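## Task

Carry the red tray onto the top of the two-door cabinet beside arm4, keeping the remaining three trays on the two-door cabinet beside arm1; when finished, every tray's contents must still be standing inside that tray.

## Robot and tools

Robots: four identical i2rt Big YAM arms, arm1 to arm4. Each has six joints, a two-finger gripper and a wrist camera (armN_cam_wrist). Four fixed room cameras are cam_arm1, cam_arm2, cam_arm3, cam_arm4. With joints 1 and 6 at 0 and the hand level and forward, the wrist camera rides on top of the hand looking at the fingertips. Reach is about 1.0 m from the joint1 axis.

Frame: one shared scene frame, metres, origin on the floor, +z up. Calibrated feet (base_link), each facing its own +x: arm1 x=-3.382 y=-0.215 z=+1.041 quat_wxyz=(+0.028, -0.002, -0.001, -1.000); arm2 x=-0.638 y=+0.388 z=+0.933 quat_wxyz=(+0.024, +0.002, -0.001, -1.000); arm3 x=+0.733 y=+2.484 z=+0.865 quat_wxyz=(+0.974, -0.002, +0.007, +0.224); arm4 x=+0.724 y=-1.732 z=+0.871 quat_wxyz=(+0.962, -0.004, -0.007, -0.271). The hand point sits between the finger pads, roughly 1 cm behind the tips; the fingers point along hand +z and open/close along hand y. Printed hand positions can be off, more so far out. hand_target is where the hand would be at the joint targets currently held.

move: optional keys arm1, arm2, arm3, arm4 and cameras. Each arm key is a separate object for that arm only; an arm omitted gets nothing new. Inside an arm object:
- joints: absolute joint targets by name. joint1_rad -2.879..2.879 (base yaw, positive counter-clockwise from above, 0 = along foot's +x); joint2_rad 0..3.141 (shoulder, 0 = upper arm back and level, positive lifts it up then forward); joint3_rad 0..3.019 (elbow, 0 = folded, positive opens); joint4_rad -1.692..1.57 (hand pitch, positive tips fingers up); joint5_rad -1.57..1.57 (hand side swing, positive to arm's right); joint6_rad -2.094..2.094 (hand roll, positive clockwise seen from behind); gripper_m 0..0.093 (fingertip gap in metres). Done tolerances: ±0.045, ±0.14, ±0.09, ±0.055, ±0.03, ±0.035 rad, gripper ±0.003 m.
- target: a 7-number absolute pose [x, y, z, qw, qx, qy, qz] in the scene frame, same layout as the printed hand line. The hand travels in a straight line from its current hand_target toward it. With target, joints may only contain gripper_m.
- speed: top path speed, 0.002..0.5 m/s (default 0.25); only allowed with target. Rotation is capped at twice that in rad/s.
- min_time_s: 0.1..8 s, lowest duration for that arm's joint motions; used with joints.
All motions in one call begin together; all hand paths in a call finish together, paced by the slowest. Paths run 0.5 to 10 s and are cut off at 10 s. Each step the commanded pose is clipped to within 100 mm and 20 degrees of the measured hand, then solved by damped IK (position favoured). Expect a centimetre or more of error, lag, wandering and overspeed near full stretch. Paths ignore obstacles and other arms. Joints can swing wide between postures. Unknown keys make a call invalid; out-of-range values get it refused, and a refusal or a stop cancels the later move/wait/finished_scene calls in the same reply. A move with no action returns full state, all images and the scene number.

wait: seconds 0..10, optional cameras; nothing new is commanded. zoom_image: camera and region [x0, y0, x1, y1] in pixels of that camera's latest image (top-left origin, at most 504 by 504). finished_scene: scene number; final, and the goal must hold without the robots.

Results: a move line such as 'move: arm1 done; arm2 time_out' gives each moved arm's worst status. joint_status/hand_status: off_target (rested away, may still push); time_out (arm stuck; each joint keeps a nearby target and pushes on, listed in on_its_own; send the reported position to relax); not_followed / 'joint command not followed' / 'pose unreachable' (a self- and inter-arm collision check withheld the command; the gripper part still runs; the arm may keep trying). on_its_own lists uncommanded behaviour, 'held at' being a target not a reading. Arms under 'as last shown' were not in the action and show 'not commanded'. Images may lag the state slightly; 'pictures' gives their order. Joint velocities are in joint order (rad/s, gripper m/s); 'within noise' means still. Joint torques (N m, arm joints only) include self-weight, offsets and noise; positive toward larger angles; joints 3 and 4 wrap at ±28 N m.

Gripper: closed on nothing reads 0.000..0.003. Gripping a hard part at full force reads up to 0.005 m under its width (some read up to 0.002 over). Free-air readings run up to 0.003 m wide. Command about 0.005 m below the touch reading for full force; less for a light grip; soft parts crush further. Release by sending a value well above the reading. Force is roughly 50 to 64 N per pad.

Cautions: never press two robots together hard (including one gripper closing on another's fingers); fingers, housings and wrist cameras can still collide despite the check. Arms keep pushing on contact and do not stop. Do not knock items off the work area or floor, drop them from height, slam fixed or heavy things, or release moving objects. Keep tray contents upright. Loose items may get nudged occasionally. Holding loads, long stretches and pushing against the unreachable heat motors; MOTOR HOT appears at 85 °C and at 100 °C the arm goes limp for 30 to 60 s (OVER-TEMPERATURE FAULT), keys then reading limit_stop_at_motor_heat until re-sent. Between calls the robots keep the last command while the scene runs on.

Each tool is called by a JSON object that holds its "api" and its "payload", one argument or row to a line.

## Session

{"api": "move", "payload": {

}}

Scene clock: 0.00 s.
Joint torques (N m): no reading
Heat: arm1: hottest joint1_rad 32 °C; arm2: hottest joint3_rad 35 °C; arm3: hottest joint3_rad 37 °C; arm4: hottest joint1_rad 34 °C.
Joint velocities: within noise
arm1.joint_positions: joint1_rad=+0.422 joint2_rad=+0.578 joint3_rad=+1.350 joint4_rad=-1.313 joint5_rad=-0.198 joint6_rad=-0.358 gripper_m=+0.09396
arm1.joint_status: not commanded
arm1.hand: x=-3.5642 y=-0.3471 z=+1.5768 quat_wxyz=(-0.115, -0.770, -0.396, +0.486) (m; scene frame)
arm1.hand_target: x=-3.5619 y=-0.3459 z=+1.5878 quat_wxyz=(-0.115, -0.764, -0.394, +0.497) (m; scene frame)
arm1.hand_status: not commanded
arm2.joint_positions: joint1_rad=+0.421 joint2_rad=+0.644 joint3_rad=+1.571 joint4_rad=-1.256 joint5_rad=-0.052 joint6_rad=+0.497 gripper_m=+0.09396
arm2.joint_status: not commanded
arm2.hand: x=-0.8355 y=+0.2808 z=+1.5698 quat_wxyz=(-0.290, -0.814, -0.003, +0.504) (m; scene frame)
arm2.hand_target: x=-0.8318 y=+0.2827 z=+1.5786 quat_wxyz=(-0.294, -0.807, -0.003, +0.512) (m; scene frame)
arm2.hand_status: not commanded
arm3.joint_positions: joint1_rad=-0.423 joint2_rad=+0.637 joint3_rad=+1.333 joint4_rad=-1.526 joint5_rad=+0.222 joint6_rad=+0.654 gripper_m=+0.09396
arm3.joint_status: not commanded
arm3.hand: x=+0.9557 y=+2.4547 z=+1.3375 quat_wxyz=(-0.369, -0.322, -0.872, -0.018) (m; scene frame)
arm3.hand_target: x=+0.9552 y=+2.4547 z=+1.3503 quat_wxyz=(-0.382, -0.321, -0.866, -0.024) (m; scene frame)
arm3.hand_status: not commanded
arm4.joint_positions: joint1_rad=+0.000 joint2_rad=+0.635 joint3_rad=+1.447 joint4_rad=-1.142 joint5_rad=-0.230 joint6_rad=-0.553 gripper_m=+0.09396
arm4.joint_status: not commanded
arm4.hand: x=+0.9513 y=-1.8219 z=+1.4824 quat_wxyz=(-0.545, +0.070, -0.804, +0.228) (m; scene frame)
arm4.hand_target: x=+0.9479 y=-1.8198 z=+1.4930 quat_wxyz=(-0.552, +0.072, -0.797, +0.234) (m; scene frame)
arm4.hand_status: not commanded
pictures: arm1_cam_wrist, arm2_cam_wrist, arm3_cam_wrist, arm4_cam_wrist, cam_arm1, cam_arm2, cam_arm3, cam_arm4
Images, in order (width x height): arm1_cam_wrist 896x504, arm2_cam_wrist 896x504, arm3_cam_wrist 896x504, arm4_cam_wrist 896x504, cam_arm1 896x504, cam_arm2 896x504, cam_arm3 896x504, cam_arm4 896x504.

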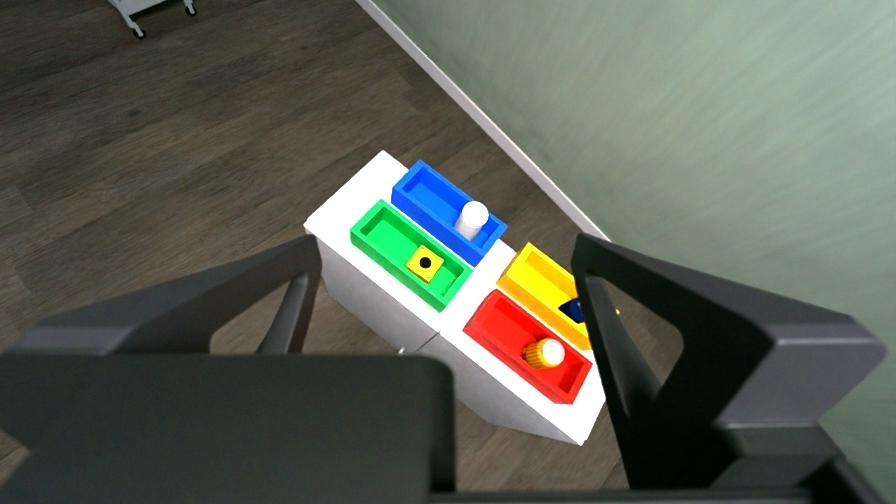

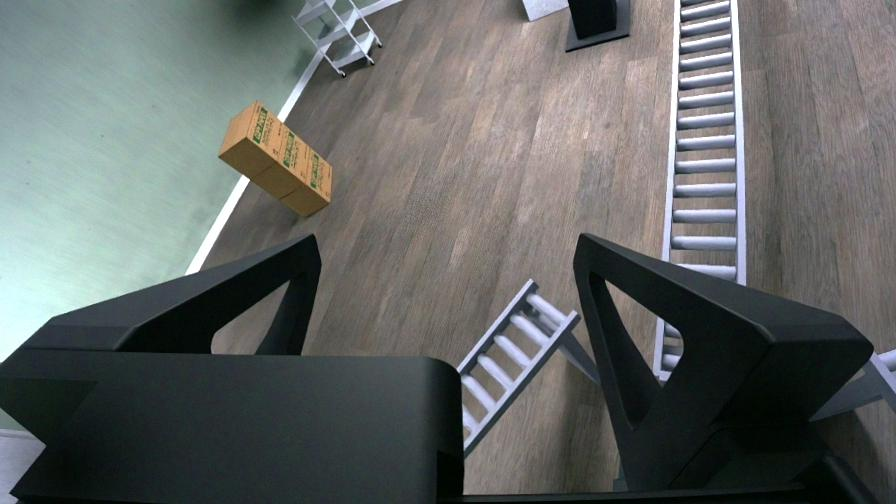

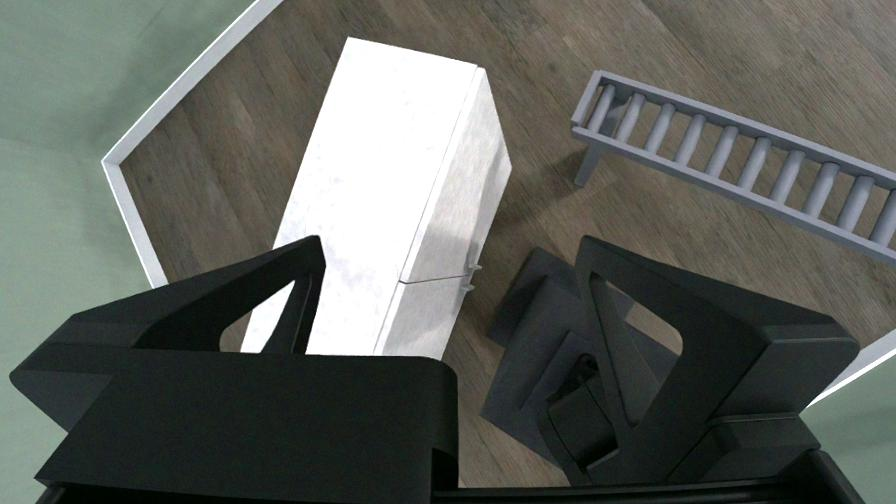

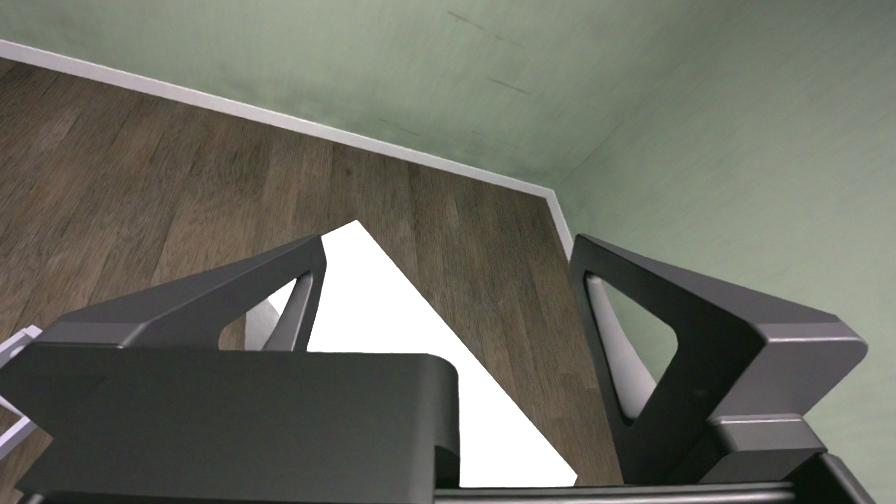

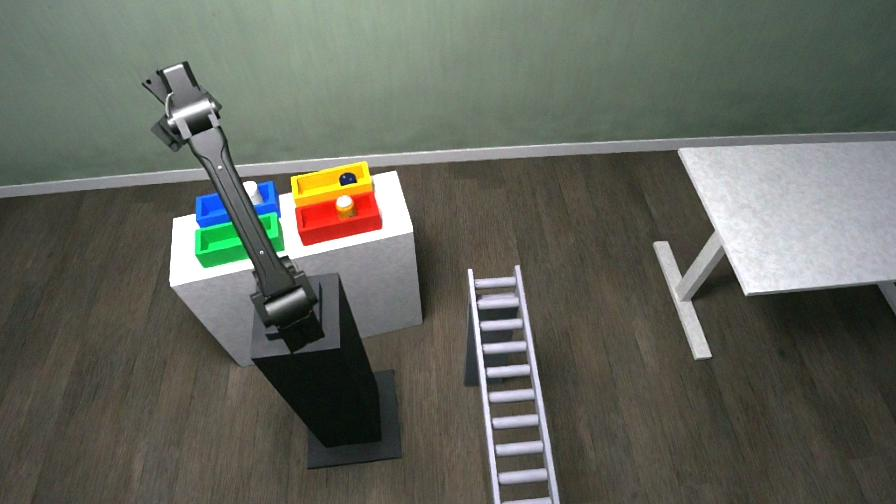

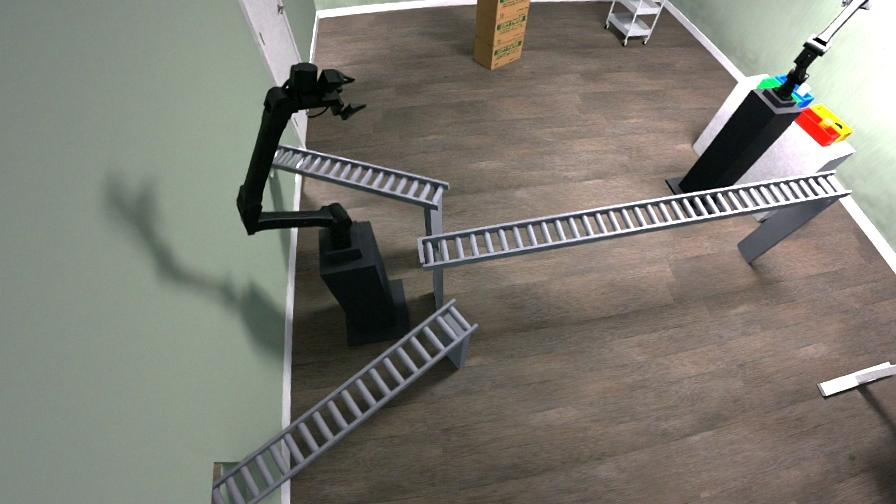

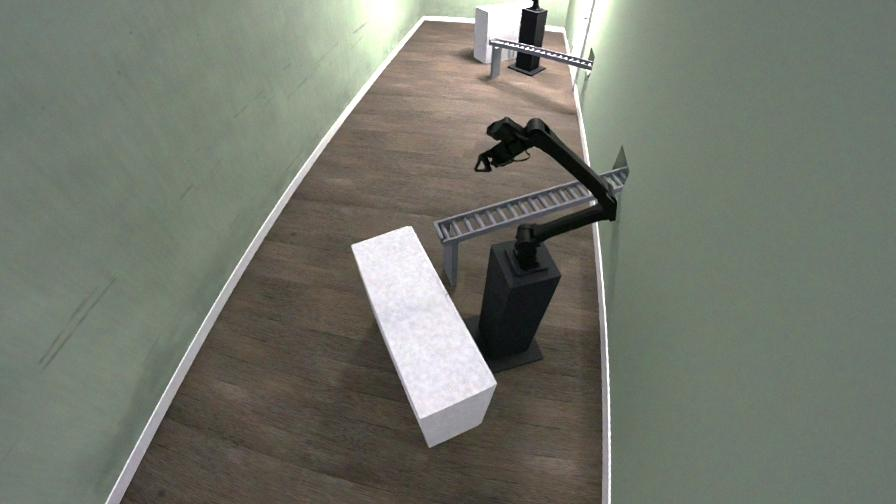

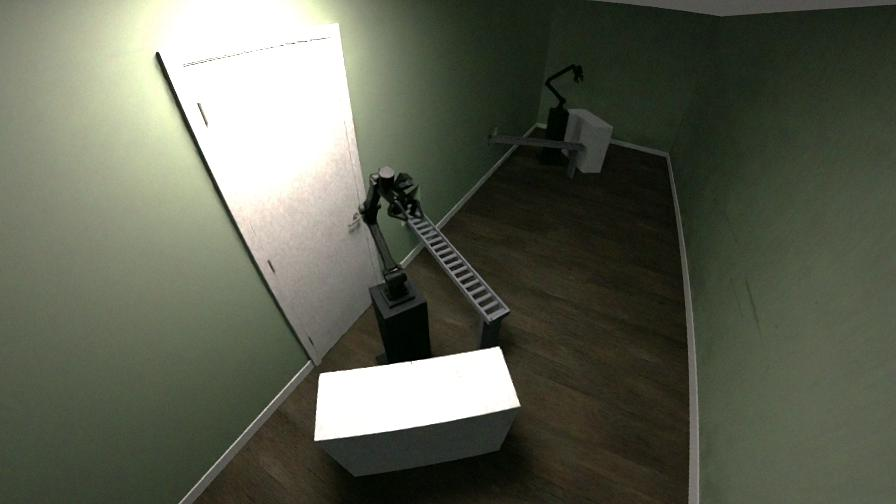

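{"api": "move", "payload": {
  "arm1": {"target":[-3.87,-0.245,1.06,0,0.9945,0.1045,0],"joints":{"gripper_m":0.045}},
  "cameras": ["arm1_cam_wrist","cam_arm1"]
}}

{"api": "zoom_image", "payload": {
  "camera": "cam_arm1",
  "region": [150, 40, 450, 350]
}}

Scene clock: 7.57 s.
Joint torques (N m): arm1=[-1.67 -15.91 8.21 -0.35 0.09 0.17] | arm2=[0.5 2.32 9.03 1.96 -0.08 0.01] | arm3=[0.97 2.49 9.13 1.16 0.09 -0.06] | arm4=[-0.5 3.31 9.62 2.37 -0.11 0.02]
Heat: arm1: hottest joint1_rad 32 °C; arm2: hottest joint3_rad 36 °C; arm3: hottest joint3_rad 38 °C; arm4: hottest joint1_rad 34 °C.
move: arm1 off_target
Joint velocities: within noise
arm1.joint_positions: joint1_rad=+0.018 joint2_rad=+1.797 joint3_rad=+1.158 joint4_rad=-0.959 joint5_rad=-0.001 joint6_rad=-0.157 gripper_m=+0.04515
arm1.joint_status: all done
arm1.hand: x=-3.8539 y=-0.2491 z=+1.0515 quat_wxyz=(-0.002, -0.993, -0.115, -0.011) (m; scene frame)
arm1.hand_target: x=-3.8696 y=-0.2450 z=+1.0603 quat_wxyz=(+0.000, -0.995, -0.105, +0.000) (m; scene frame)
arm1.hand_status: off_target (0.019 m and 1.8 deg from the pose sent, 0.609 m and 72.3 deg at the start)
arm2, arm3, arm4: as last shown
pictures: arm1_cam_wrist, cam_arm1
Images, in order (width x height): arm1_cam_wrist 896x504, cam_arm1 896x504.

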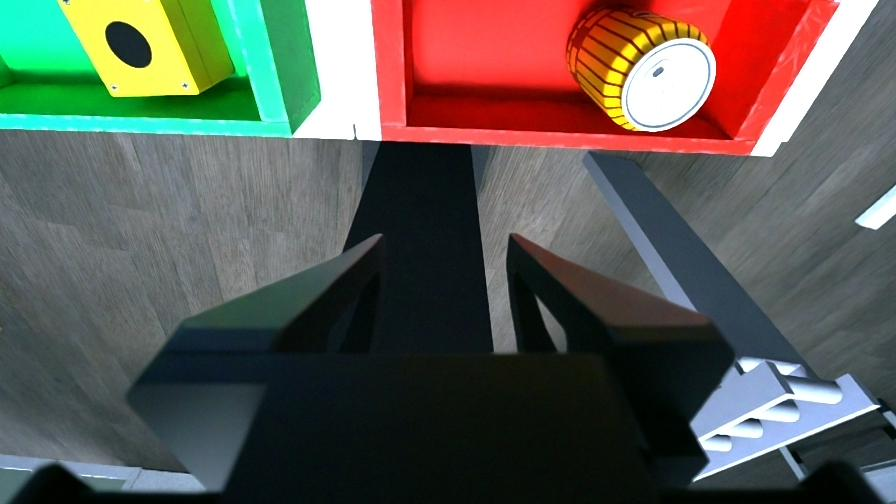

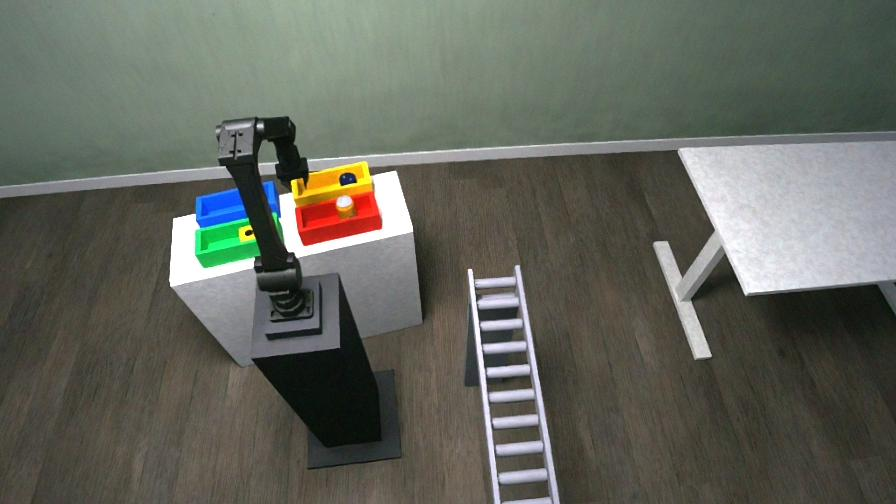

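Scaled by 1.626 from the camera's 896x504 image, which has a finer 1280x720 frame.

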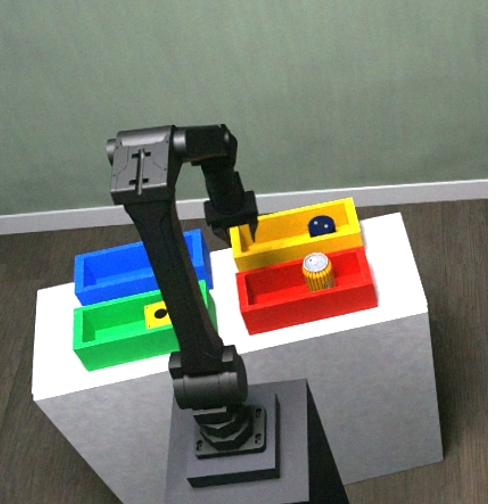

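{"api": "move", "payload": {
  "arm1": {"target":[-3.892,-0.285,0.93,0,0.9957,0.0924,0],"speed":0.2},
  "cameras": ["arm1_cam_wrist","cam_arm1"]
}}

Scene clock: 13.07 s.
Joint torques (N m): arm1=[-0.38 -17.9 6.32 0.35 0.07 0.17] | arm2=[0.5 2.32 8.99 1.99 -0.05 0] | arm3=[1.38 2.43 9.18 1.14 0.08 -0.07] | arm4=[-1.14 4.01 9.84 2.3 -0.09 -0.03]
Heat: arm1: hottest joint1_rad 32 °C; arm2: hottest joint3_rad 36 °C; arm3: hottest joint3_rad 39 °C; arm4: hottest joint1_rad 34 °C.
move: arm1 off_target
Joint velocities: within noise
arm1.joint_positions: joint1_rad=+0.075 joint2_rad=+2.077 joint3_rad=+1.188 joint4_rad=-0.716 joint5_rad=-0.001 joint6_rad=-0.058 gripper_m=+0.04515
arm1.joint_status: not commanded
arm1.hand: x=-3.8756 y=-0.2793 z=+0.9273 quat_wxyz=(-0.001, -0.995, -0.094, -0.015) (m; scene frame)
arm1.hand_target: x=-3.8915 y=-0.2849 z=+0.9303 quat_wxyz=(+0.000, -0.996, -0.092, +0.000) (m; scene frame)
arm1.hand_status: off_target (0.018 m and 1.7 deg from the pose sent, 0.132 m and 2.9 deg at the start)
arm2, arm3, arm4: as last shown
pictures: arm1_cam_wrist, cam_arm1
Images, in order (width x height): arm1_cam_wrist 896x504, cam_arm1 896x504.

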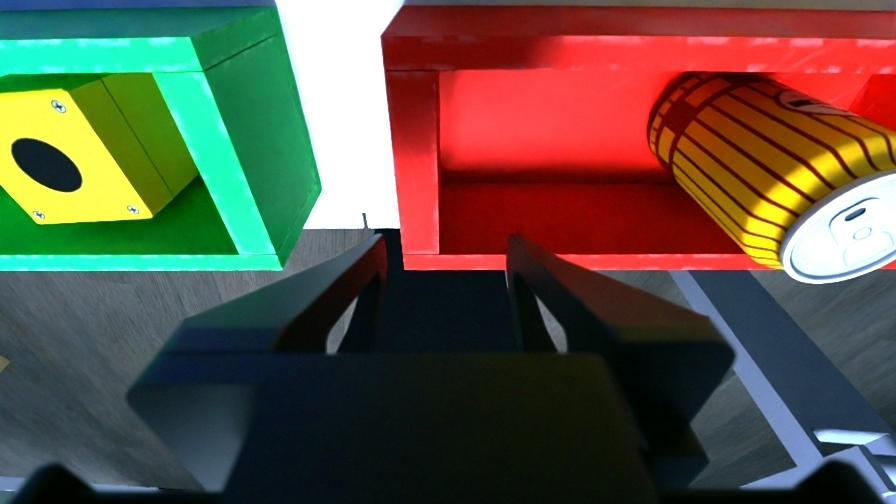

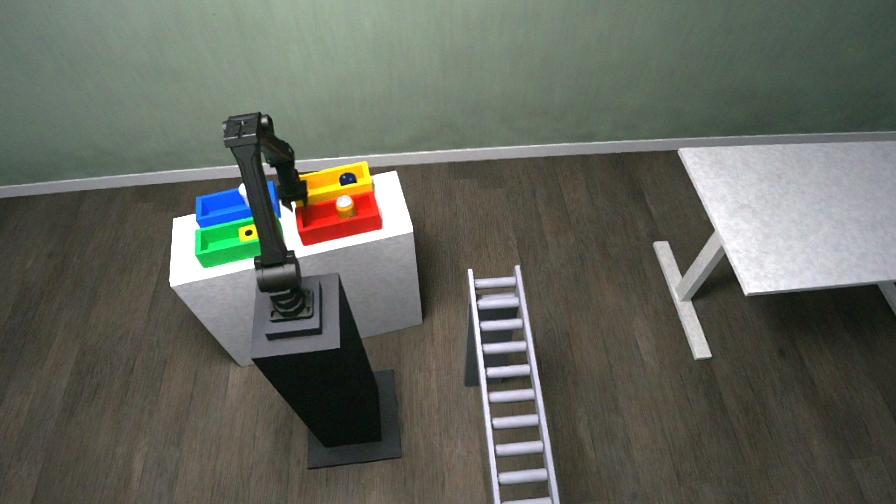

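{"api": "move", "payload": {
  "arm1": {"target":[-3.884,-0.299,0.885,0,0.9957,0.0924,0],"speed":0.12},
  "cameras": ["arm1_cam_wrist"]
}}

Scene clock: 16.83 s.
Joint torques (N m): arm1=[-0.21 -17.9 4.86 0.38 0.06 0.14] | arm2=[0.38 2.32 8.99 1.98 -0.06 -0.01] | arm3=[1.03 2.61 9.1 1.2 0.09 -0.06] | arm4=[-1.67 3.84 9.51 2.44 -0.15 -0.06]
Heat: arm1: hottest joint1_rad 32 °C; arm2: hottest joint3_rad 37 °C; arm3: hottest joint3_rad 39 °C; arm4: hottest joint1_rad 34 °C.
move: arm1 done
Joint velocities: within noise
arm1.joint_positions: joint1_rad=+0.103 joint2_rad=+2.161 joint3_rad=+1.188 joint4_rad=-0.618 joint5_rad=-0.001 joint6_rad=-0.029 gripper_m=+0.04515
arm1.joint_status: not commanded
arm1.hand: x=-3.8757 y=-0.2938 z=+0.8867 quat_wxyz=(+0.000, -0.996, -0.094, -0.008) (m; scene frame)
arm1.hand_target: x=-3.8838 y=-0.2990 z=+0.8852 quat_wxyz=(+0.000, -0.996, -0.092, +0.000) (m; scene frame)
arm1.hand_status: done (0.010 m and 0.9 deg from the pose sent, 0.047 m and 1.7 deg at the start)
arm2, arm3, arm4: as last shown
pictures: arm1_cam_wrist
Images, in order (width x height): arm1_cam_wrist 896x504.

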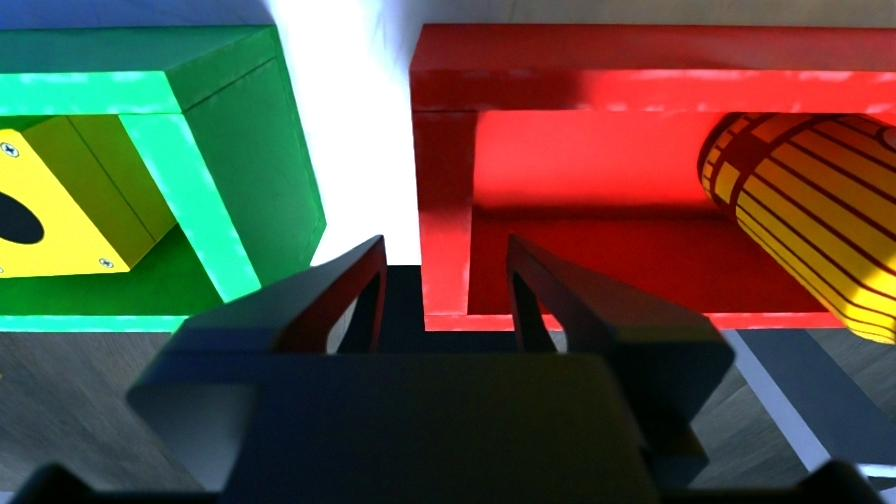

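{"api": "move", "payload": {
  "arm1": {"target":[-3.884,-0.299,0.831,0,0.9957,0.0924,0],"speed":0.08}
}}

{"api": "move", "payload": {
  "arm1": {"joints":{"gripper_m":0.012}},
  "cameras": ["arm1_cam_wrist"]
}}

{"api": "move", "payload": {
  "arm1": {"target":[-3.875,-0.29,1.0,0,0.9957,0.0924,0],"speed":0.08},
  "cameras": ["arm1_cam_wrist","cam_arm1"]
}}

Scene clock: 23.73 s.
Joint torques (N m): arm1=[-0.38 -17.85 4.79 0.35 0.07 0.15] | arm2=[0.56 2.32 9.03 1.99 -0.06 -0.02] | arm3=[1.2 2.37 9.1 1.21 0.09 -0.06] | arm4=[-0.32 3.31 9.68 2.3 -0.11 -0.04]
Heat: arm1: hottest joint1_rad 32 °C; arm2: hottest joint3_rad 37 °C; arm3: hottest joint3_rad 40 °C; arm4: hottest joint1_rad 34 °C.
move: arm1 off_target
Joint velocities: within noise
arm1.joint_positions: joint1_rad=+0.103 joint2_rad=+2.277 joint3_rad=+1.204 joint4_rad=-0.521 joint5_rad=-0.001 joint6_rad=-0.029 gripper_m=+0.04515
arm1.joint_status: not commanded
arm1.hand: x=-3.8726 y=-0.2933 z=+0.8339 quat_wxyz=(+0.000, -0.996, -0.094, -0.009) (m; scene frame)
arm1.hand_target: x=-3.8837 y=-0.2990 z=+0.8313 quat_wxyz=(+0.000, -0.996, -0.093, +0.000) (m; scene frame)
arm1.hand_status: off_target (0.013 m and 1.1 deg from the pose sent, 0.056 m and 0.9 deg at the start)
arm2, arm3, arm4: as last shown
pictures: none

Scene clock: 24.30 s.
Joint torques (N m): arm1=[-0.38 -17.85 4.79 0.39 0.1 0.17] | arm2=[0.26 2.26 8.98 2 -0.08 -0.02] | arm3=[1.26 2.49 9.09 1.14 0.09 -0.06] | arm4=[-0.62 3.9 9.52 2.29 -0.11 -0.01]
Heat: arm1: hottest joint1_rad 32 °C; arm2: hottest joint3_rad 37 °C; arm3: hottest joint3_rad 40 °C; arm4: hottest joint1_rad 34 °C.
move: arm1 off_target
Joint velocities: within noise
arm1.joint_positions: joint1_rad=+0.103 joint2_rad=+2.277 joint3_rad=+1.204 joint4_rad=-0.521 joint5_rad=-0.001 joint6_rad=-0.029 gripper_m=+0.01959
arm1.joint_status: gripper_m off_target (ended at +0.01962, target +0.01200)
arm1.hand: x=-3.8726 y=-0.2935 z=+0.8339 quat_wxyz=(-0.001, -0.996, -0.094, -0.009) (m; scene frame)
arm1.hand_target: x=-3.8837 y=-0.2989 z=+0.8313 quat_wxyz=(+0.000, -0.996, -0.092, +0.000) (m; scene frame)
arm1.hand_status: not commanded
arm2, arm3, arm4: as last shown
pictures: arm1_cam_wrist
Images, in order (width x height): arm1_cam_wrist 896x504.

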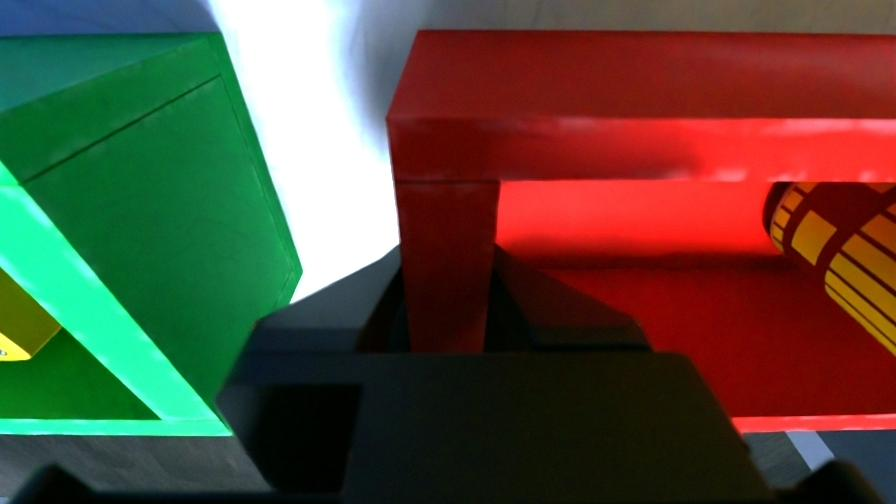

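Scene clock: 27.07 s.
Joint torques (N m): arm1=[-1.55 -21.95 5.57 -0.5 1.07 0.05] | arm2=[0.5 2.32 8.95 1.99 -0.09 0] | arm3=[0.97 2.43 9.11 1.2 0.08 -0.05] | arm4=[-1.2 4.01 9.69 2.21 -0.14 -0.02]
Heat: arm1: hottest joint1_rad 32 °C; arm2: hottest joint3_rad 37 °C; arm3: hottest joint3_rad 40 °C; arm4: hottest joint1_rad 34 °C.
move: arm1 off_target
Joint velocities: within noise
arm1.joint_positions: joint1_rad=+0.103 joint2_rad=+1.972 joint3_rad=+1.170 joint4_rad=-0.825 joint5_rad=-0.023 joint6_rad=-0.030 gripper_m=+0.01959
arm1.joint_status: not commanded
arm1.hand: x=-3.8592 y=-0.2949 z=+0.9730 quat_wxyz=(-0.010, -0.995, -0.094, -0.027) (m; scene frame)
arm1.hand_target: x=-3.8745 y=-0.2900 z=+0.9996 quat_wxyz=(+0.000, -0.996, -0.092, +0.000) (m; scene frame)
arm1.hand_status: off_target (0.032 m and 3.3 deg from the pose sent, 0.166 m and 1.1 deg at the start)
arm2, arm3, arm4: as last shown
pictures: arm1_cam_wrist, cam_arm1
Images, in order (width x height): arm1_cam_wrist 896x504, cam_arm1 896x504.

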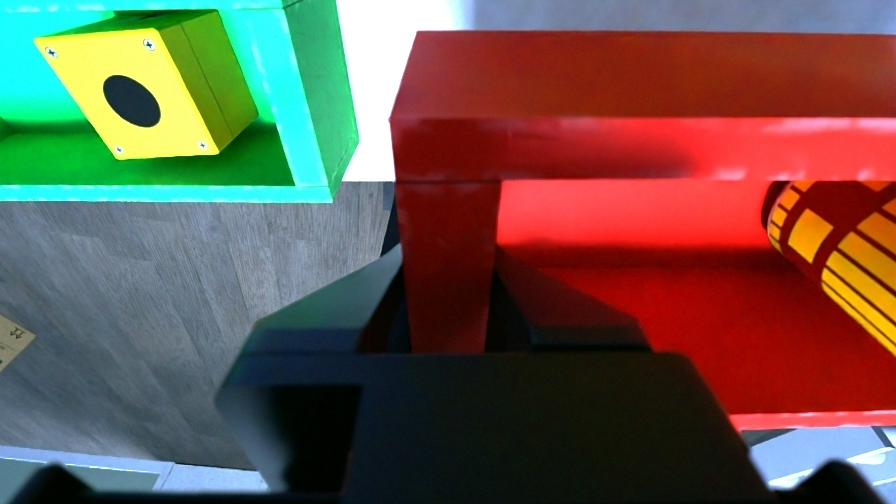

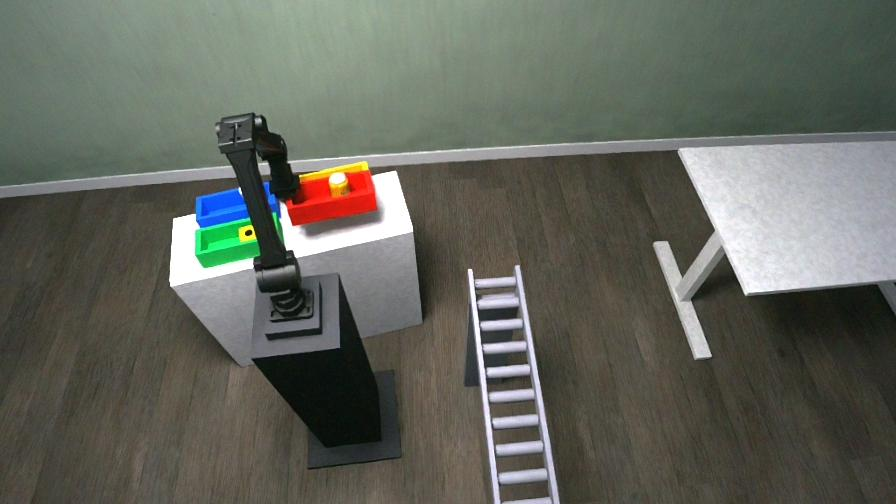

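{"api": "move", "payload": {
  "arm1": {"target":[-3.8,-0.27,1.14,0,0.9957,0.0924,0],"speed":0.15}
}}

{"api": "move", "payload": {
  "arm1": {"joints":{"joint1_rad":-1.5},"min_time_s":5}
}}

{"api": "move", "payload": {
  "arm1": {"target":[-3.455,0.41,1.03,0,0.707,-0.707,0],"speed":0.15},
  "cameras": ["arm1_cam_wrist","cam_arm1"]
}}

{"api": "zoom_image", "payload": {
  "camera": "cam_arm1",
  "region": [420, 220, 620, 420]
}}

Scene clock: 32.00 s.
Joint torques (N m): arm1=[-1.79 -16.32 6.9 -0.42 1.07 0.02] | arm2=[0.5 2.2 8.99 2.04 -0.07 0] | arm3=[1.14 2.49 9.24 1.18 0.08 -0.06] | arm4=[-1.03 3.19 9.68 2.35 -0.17 -0.06]
Heat: arm1: hottest joint1_rad 32 °C; arm2: hottest joint3_rad 38 °C; arm3: hottest joint3_rad 40 °C; arm4: hottest joint1_rad 34 °C.
move: arm1 off_target
Joint velocities: within noise
arm1.joint_positions: joint1_rad=+0.089 joint2_rad=+1.577 joint3_rad=+1.075 joint4_rad=-1.117 joint5_rad=-0.023 joint6_rad=-0.048 gripper_m=+0.01959
arm1.joint_status: not commanded
arm1.hand: x=-3.7920 y=-0.2781 z=+1.1198 quat_wxyz=(-0.011, -0.995, -0.096, -0.022) (m; scene frame)
arm1.hand_target: x=-3.7995 y=-0.2702 z=+1.1396 quat_wxyz=(+0.000, -0.996, -0.092, +0.000) (m; scene frame)
arm1.hand_status: off_target (0.023 m and 2.9 deg from the pose sent, 0.179 m and 3.3 deg at the start)
arm2, arm3, arm4: as last shown
pictures: none

Scene clock: 37.47 s.
Joint torques (N m): arm1=[-1.2 -16.91 7.13 -0.47 1.06 0.07] | arm2=[0.32 2.26 9.01 2.03 -0.07 0.02] | arm3=[1.03 2.55 9.17 1.17 0.08 -0.04] | arm4=[-0.79 3.78 9.74 2.28 -0.12 0.01]
Heat: arm1: hottest joint1_rad 32 °C; arm2: hottest joint3_rad 38 °C; arm3: hottest joint3_rad 41 °C; arm4: hottest joint1_rad 34 °C.
move: arm1 done
Joint velocities: within noise
arm1.joint_positions: joint1_rad=-1.497 joint2_rad=+1.577 joint3_rad=+1.075 joint4_rad=-1.117 joint5_rad=-0.022 joint6_rad=-0.051 gripper_m=+0.01959
arm1.joint_status: all done
arm1.hand: x=-3.4390 y=+0.1966 z=+1.1173 quat_wxyz=(-0.027, -0.768, +0.640, -0.009) (m; scene frame)
arm1.hand_target: x=-3.4343 y=+0.2038 z=+1.1370 quat_wxyz=(-0.003, -0.767, +0.642, -0.001) (m; scene frame)
arm1.hand_status: not commanded
arm2.joint_positions: joint1_rad=+0.421 joint2_rad=+0.644 joint3_rad=+1.571 joint4_rad=-1.256 joint5_rad=-0.052 joint6_rad=+0.497 gripper_m=+0.09396
arm2.joint_status: not commanded
arm2.hand: x=-0.8355 y=+0.2808 z=+1.5698 quat_wxyz=(-0.290, -0.814, -0.003, +0.504) (m; scene frame)
arm2.hand_target: x=-0.8318 y=+0.2827 z=+1.5786 quat_wxyz=(-0.294, -0.807, -0.003, +0.512) (m; scene frame)
arm2.hand_status: not commanded
arm3.joint_positions: joint1_rad=-0.423 joint2_rad=+0.637 joint3_rad=+1.333 joint4_rad=-1.526 joint5_rad=+0.222 joint6_rad=+0.654 gripper_m=+0.09396
arm3.joint_status: not commanded
arm3.hand: x=+0.9557 y=+2.4547 z=+1.3375 quat_wxyz=(-0.369, -0.322, -0.872, -0.018) (m; scene frame)
arm3.hand_target: x=+0.9552 y=+2.4547 z=+1.3503 quat_wxyz=(-0.382, -0.321, -0.866, -0.024) (m; scene frame)
arm3.hand_status: not commanded
arm4.joint_positions: joint1_rad=+0.000 joint2_rad=+0.635 joint3_rad=+1.447 joint4_rad=-1.142 joint5_rad=-0.230 joint6_rad=-0.553 gripper_m=+0.09396
arm4.joint_status: not commanded
arm4.hand: x=+0.9513 y=-1.8219 z=+1.4824 quat_wxyz=(-0.545, +0.070, -0.804, +0.228) (m; scene frame)
arm4.hand_target: x=+0.9479 y=-1.8198 z=+1.4930 quat_wxyz=(-0.552, +0.072, -0.797, +0.234) (m; scene frame)
arm4.hand_status: not commanded
pictures: none

Scene clock: 40.03 s.
Joint torques (N m): arm1=[-1.67 -24.41 10.33 -0.69 1.18 0.27] | arm2=[0.5 2.37 8.96 2.04 -0.08 0] | arm3=[1.03 2.37 9.1 1.22 0.08 -0.05] | arm4=[-0.97 3.78 9.72 2.26 -0.11 -0.04]
Heat: arm1: hottest joint1_rad 32 °C; arm2: hottest joint3_rad 38 °C; arm3: hottest joint3_rad 41 °C; arm4: hottest joint1_rad 34 °C.
move: arm1 off_target
Joint velocities: within noise
arm1.joint_positions: joint1_rad=-1.499 joint2_rad=+2.168 joint3_rad=+1.614 joint4_rad=-1.086 joint5_rad=-0.023 joint6_rad=+0.095 gripper_m=+0.01959
arm1.joint_status: not commanded
arm1.hand: x=-3.4625 y=+0.3784 z=+0.9969 quat_wxyz=(-0.033, -0.718, +0.695, -0.019) (m; scene frame)
arm1.hand_target: x=-3.4548 y=+0.4078 z=+1.0309 quat_wxyz=(+0.000, -0.707, +0.707, +0.001) (m; scene frame)
arm1.hand_status: off_target (0.046 m and 4.7 deg from the pose sent, 0.231 m and 10.9 deg at the start)
arm2, arm3, arm4: as last shown
pictures: arm1_cam_wrist, cam_arm1
Images, in order (width x height): arm1_cam_wrist 896x504, cam_arm1 896x504.

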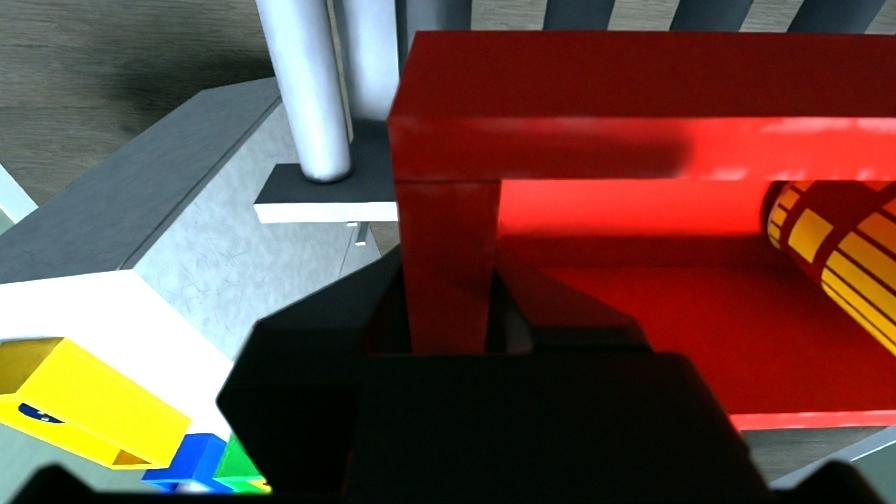

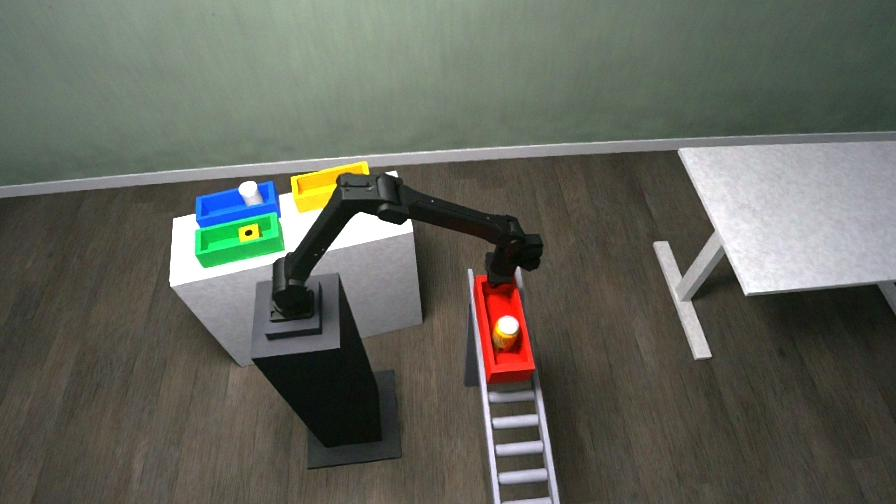

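Scaled by 2.520 from the camera's 896x504 image, which has a finer 1280x720 frame.

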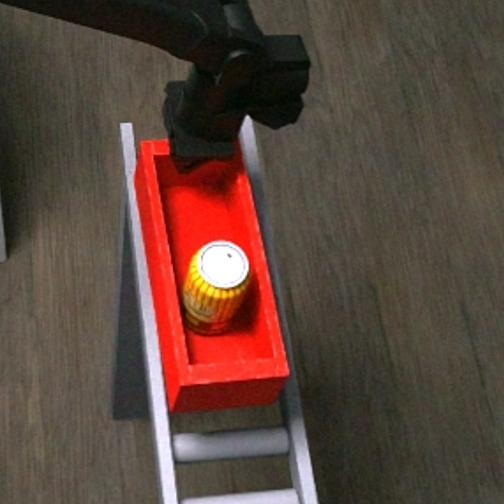

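{"api": "move", "payload": {
  "arm1": {"target":[-3.455,0.408,0.968,0,0.716,-0.698,0],"speed":0.08}
}}

{"api": "move", "payload": {
  "arm1": {"target":[-3.455,0.404,0.936,0,0.716,-0.698,0],"speed":0.05},
  "cameras": ["cam_arm1","cam_arm2"]
}}

{"api": "zoom_image", "payload": {
  "camera": "cam_arm1",
  "region": [450, 250, 570, 410]
}}

{"api": "zoom_image", "payload": {
  "camera": "cam_arm2",
  "region": [780, 150, 870, 216]
}}

Scene clock: 44.30 s.
Joint torques (N m): arm1=[-1.44 -24.7 7.49 0.03 1.2 0.06] | arm2=[0.73 2.02 9.03 2.03 -0.06 -0.01] | arm3=[1.03 2.61 9.13 1.25 0.09 -0.07] | arm4=[-0.62 3.43 9.61 2.3 -0.13 -0.02]
Heat: arm1: hottest joint2_rad 32 °C; arm2: hottest joint3_rad 38 °C; arm3: hottest joint3_rad 41 °C; arm4: hottest joint1_rad 34 °C.
move: arm1 off_target
Joint velocities: within noise
arm1.joint_positions: joint1_rad=-1.499 joint2_rad=+2.252 joint3_rad=+1.614 joint4_rad=-0.987 joint5_rad=-0.022 joint6_rad=+0.092 gripper_m=+0.01959
arm1.joint_status: not commanded
arm1.hand: x=-3.4635 y=+0.3859 z=+0.9462 quat_wxyz=(-0.028, -0.719, +0.694, -0.014) (m; scene frame)
arm1.hand_target: x=-3.4550 y=+0.4070 z=+0.9684 quat_wxyz=(+0.000, -0.716, +0.698, +0.000) (m; scene frame)
arm1.hand_status: off_target (0.032 m and 3.6 deg from the pose sent, 0.042 m and 4.4 deg at the start)
arm2, arm3, arm4: as last shown
pictures: none

Scene clock: 45.50 s.
Joint torques (N m): arm1=[-1.49 -22.07 5.96 1.13 1.16 0.09] | arm2=[0.79 2.08 9.02 2.06 -0.05 0] | arm3=[1.14 2.55 9.11 1.16 0.09 -0.06] | arm4=[-0.32 3.49 9.78 2.28 -0.12 -0.03]
Heat: arm1: hottest joint2_rad 32 °C; arm2: hottest joint3_rad 38 °C; arm3: hottest joint3_rad 41 °C; arm4: hottest joint1_rad 34 °C.
move: arm1 off_target
Joint velocities: within noise
arm1.joint_positions: joint1_rad=-1.501 joint2_rad=+2.261 joint3_rad=+1.614 joint4_rad=-0.947 joint5_rad=-0.022 joint6_rad=+0.090 gripper_m=+0.01959
arm1.joint_status: not commanded
arm1.hand: x=-3.4633 y=+0.3939 z=+0.9406 quat_wxyz=(-0.018, -0.720, +0.694, -0.002) (m; scene frame)
arm1.hand_target: x=-3.4550 y=+0.4037 z=+0.9363 quat_wxyz=(+0.000, -0.716, +0.698, +0.000) (m; scene frame)
arm1.hand_status: off_target (0.014 m and 2.2 deg from the pose sent, 0.022 m and 3.6 deg at the start)
arm2, arm3, arm4: as last shown
pictures: cam_arm1, cam_arm2
Images, in order (width x height): cam_arm1 896x504, cam_arm2 896x504.

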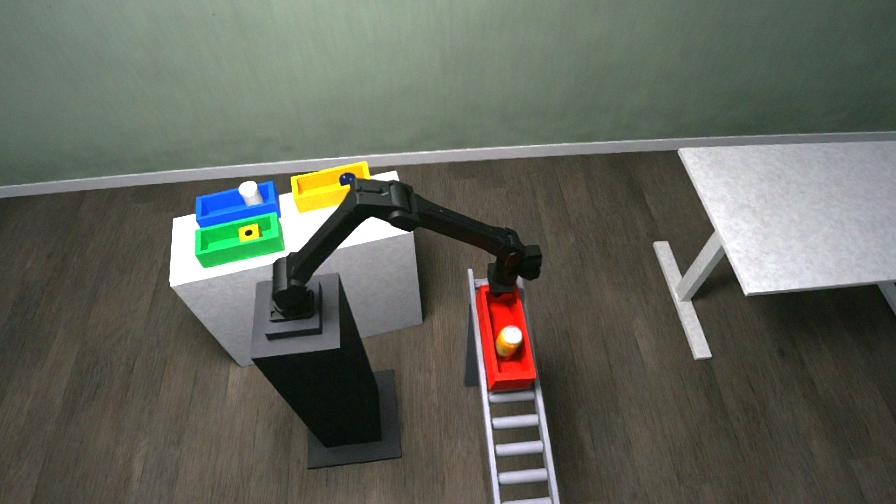

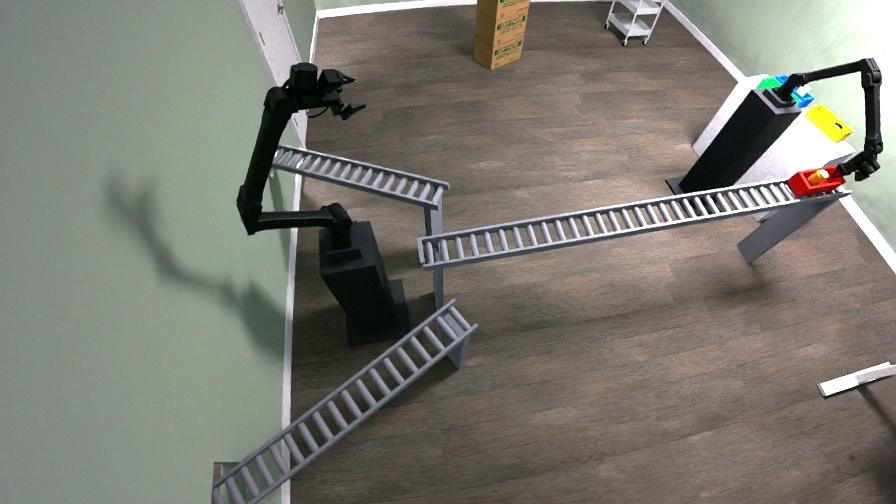

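Scaled by 3.150 from the camera's 896x504 image, which has a finer 1280x720 frame.

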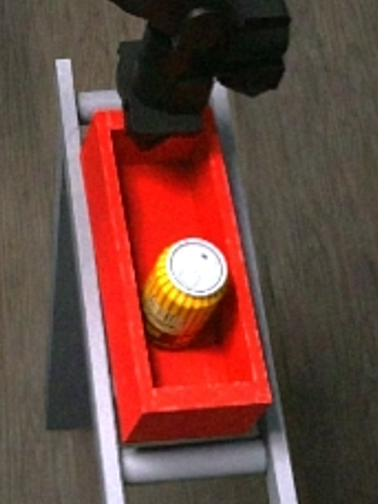

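Scaled by 5.600 from the camera's 896x504 image, which has a finer 1280x720 frame.

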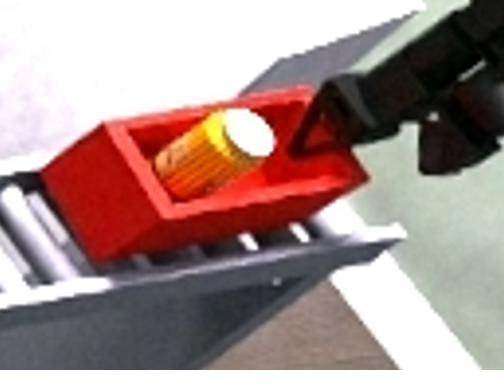

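{"api": "move", "payload": {
  "arm1": {"target":[-3.455,0.41,0.93,0,0.709,-0.705,0],"speed":0.05}
}}

{"api": "move", "payload": {
  "arm1": {"joints":{"gripper_m":0.05}},
  "cameras": ["cam_arm1","cam_arm2","arm1_cam_wrist"]
}}

{"api": "zoom_image", "payload": {
  "camera": "cam_arm1",
  "region": [450, 250, 570, 410]
}}

Scene clock: 50.20 s.
Joint torques (N m): arm1=[-1.55 -20.78 7.57 0.64 1.16 0.24] | arm2=[0.5 2.08 9.05 2 -0.05 -0.01] | arm3=[0.97 2.67 9.13 1.22 0.07 -0.06] | arm4=[-1.67 4.07 9.76 2.29 -0.14 -0.03]
Heat: arm1: hottest joint2_rad 33 °C; arm2: hottest joint3_rad 39 °C; arm3: hottest joint3_rad 42 °C; arm4: hottest joint3_rad 35 °C.
move: arm1 off_target
Joint velocities: within noise
arm1.joint_positions: joint1_rad=-1.501 joint2_rad=+2.268 joint3_rad=+1.614 joint4_rad=-0.936 joint5_rad=-0.022 joint6_rad=+0.091 gripper_m=+0.01959
arm1.joint_status: not commanded
arm1.hand: x=-3.4632 y=+0.3951 z=+0.9367 quat_wxyz=(-0.017, -0.719, +0.695, +0.000) (m; scene frame)
arm1.hand_target: x=-3.4550 y=+0.4092 z=+0.9304 quat_wxyz=(+0.000, -0.709, +0.705, +0.000) (m; scene frame)
arm1.hand_status: off_target (0.018 m and 2.5 deg from the pose sent, 0.021 m and 2.7 deg at the start)
arm2, arm3, arm4: as last shown
pictures: none

Scene clock: 51.00 s.
Joint torques (N m): arm1=[-1.14 -21.13 7.56 0.4 -0.11 0.15] | arm2=[0.5 2.26 9.03 2.06 -0.07 0] | arm3=[1.14 2.43 9.17 1.22 0.09 -0.06] | arm4=[-0.67 3.66 9.76 2.43 -0.12 -0.02]
Heat: arm1: hottest joint2_rad 33 °C; arm2: hottest joint3_rad 39 °C; arm3: hottest joint3_rad 42 °C; arm4: hottest joint3_rad 35 °C.
move: arm1 done
Joint velocities: within noise
arm1.joint_positions: joint1_rad=-1.506 joint2_rad=+2.275 joint3_rad=+1.614 joint4_rad=-0.930 joint5_rad=+0.007 joint6_rad=+0.103 gripper_m=+0.04988
arm1.joint_status: all done
arm1.hand: x=-3.4551 y=+0.3961 z=+0.9325 quat_wxyz=(-0.006, -0.713, +0.701, -0.009) (m; scene frame)
arm1.hand_target: x=-3.4548 y=+0.4093 z=+0.9304 quat_wxyz=(+0.000, -0.709, +0.705, +0.000) (m; scene frame)
arm1.hand_status: not commanded
arm2, arm3, arm4: as last shown
pictures: arm1_cam_wrist, cam_arm1, cam_arm2
Images, in order (width x height): arm1_cam_wrist 896x504, cam_arm1 896x504, cam_arm2 896x504.

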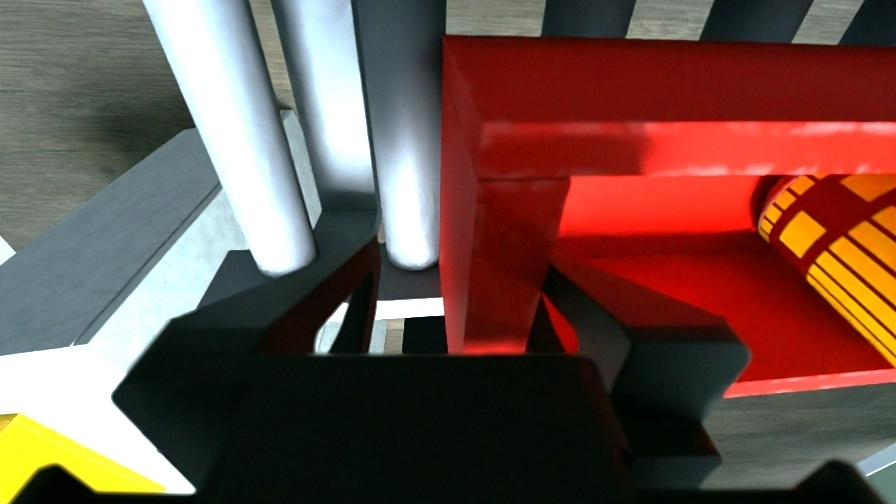

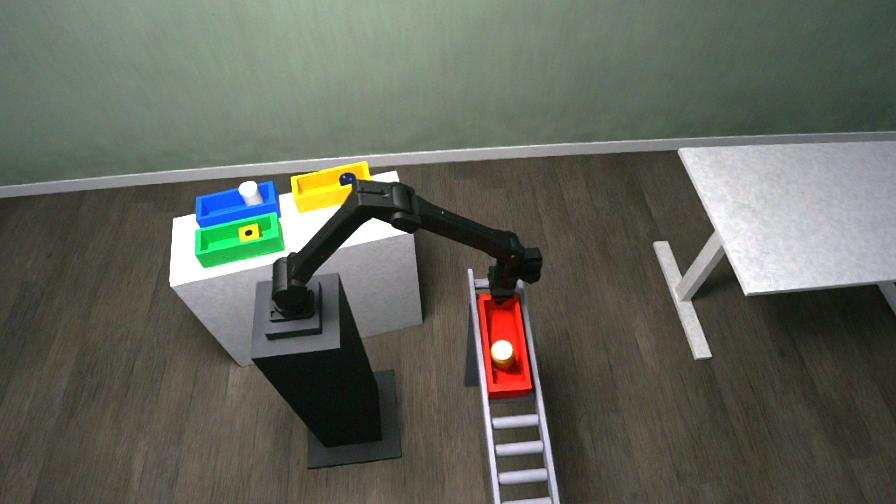

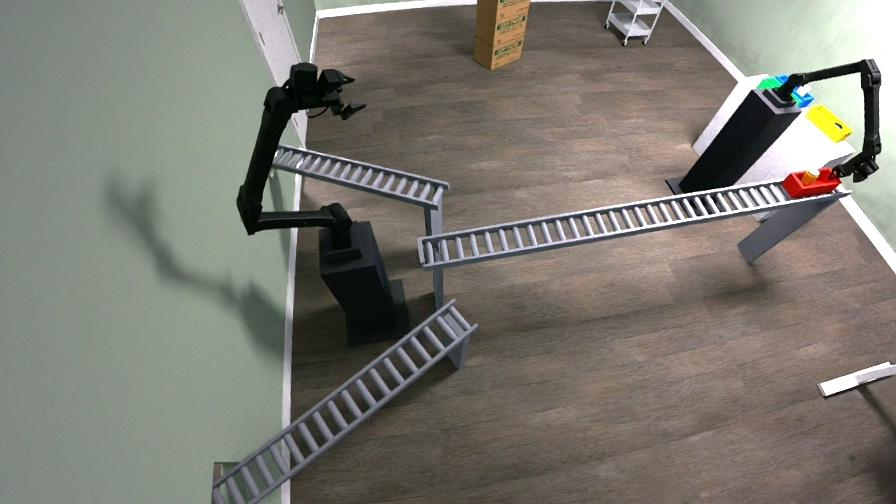

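Scaled by 3.150 from the camera's 896x504 image, which has a finer 1280x720 frame.

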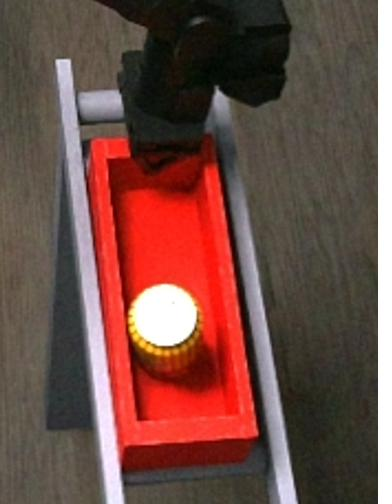

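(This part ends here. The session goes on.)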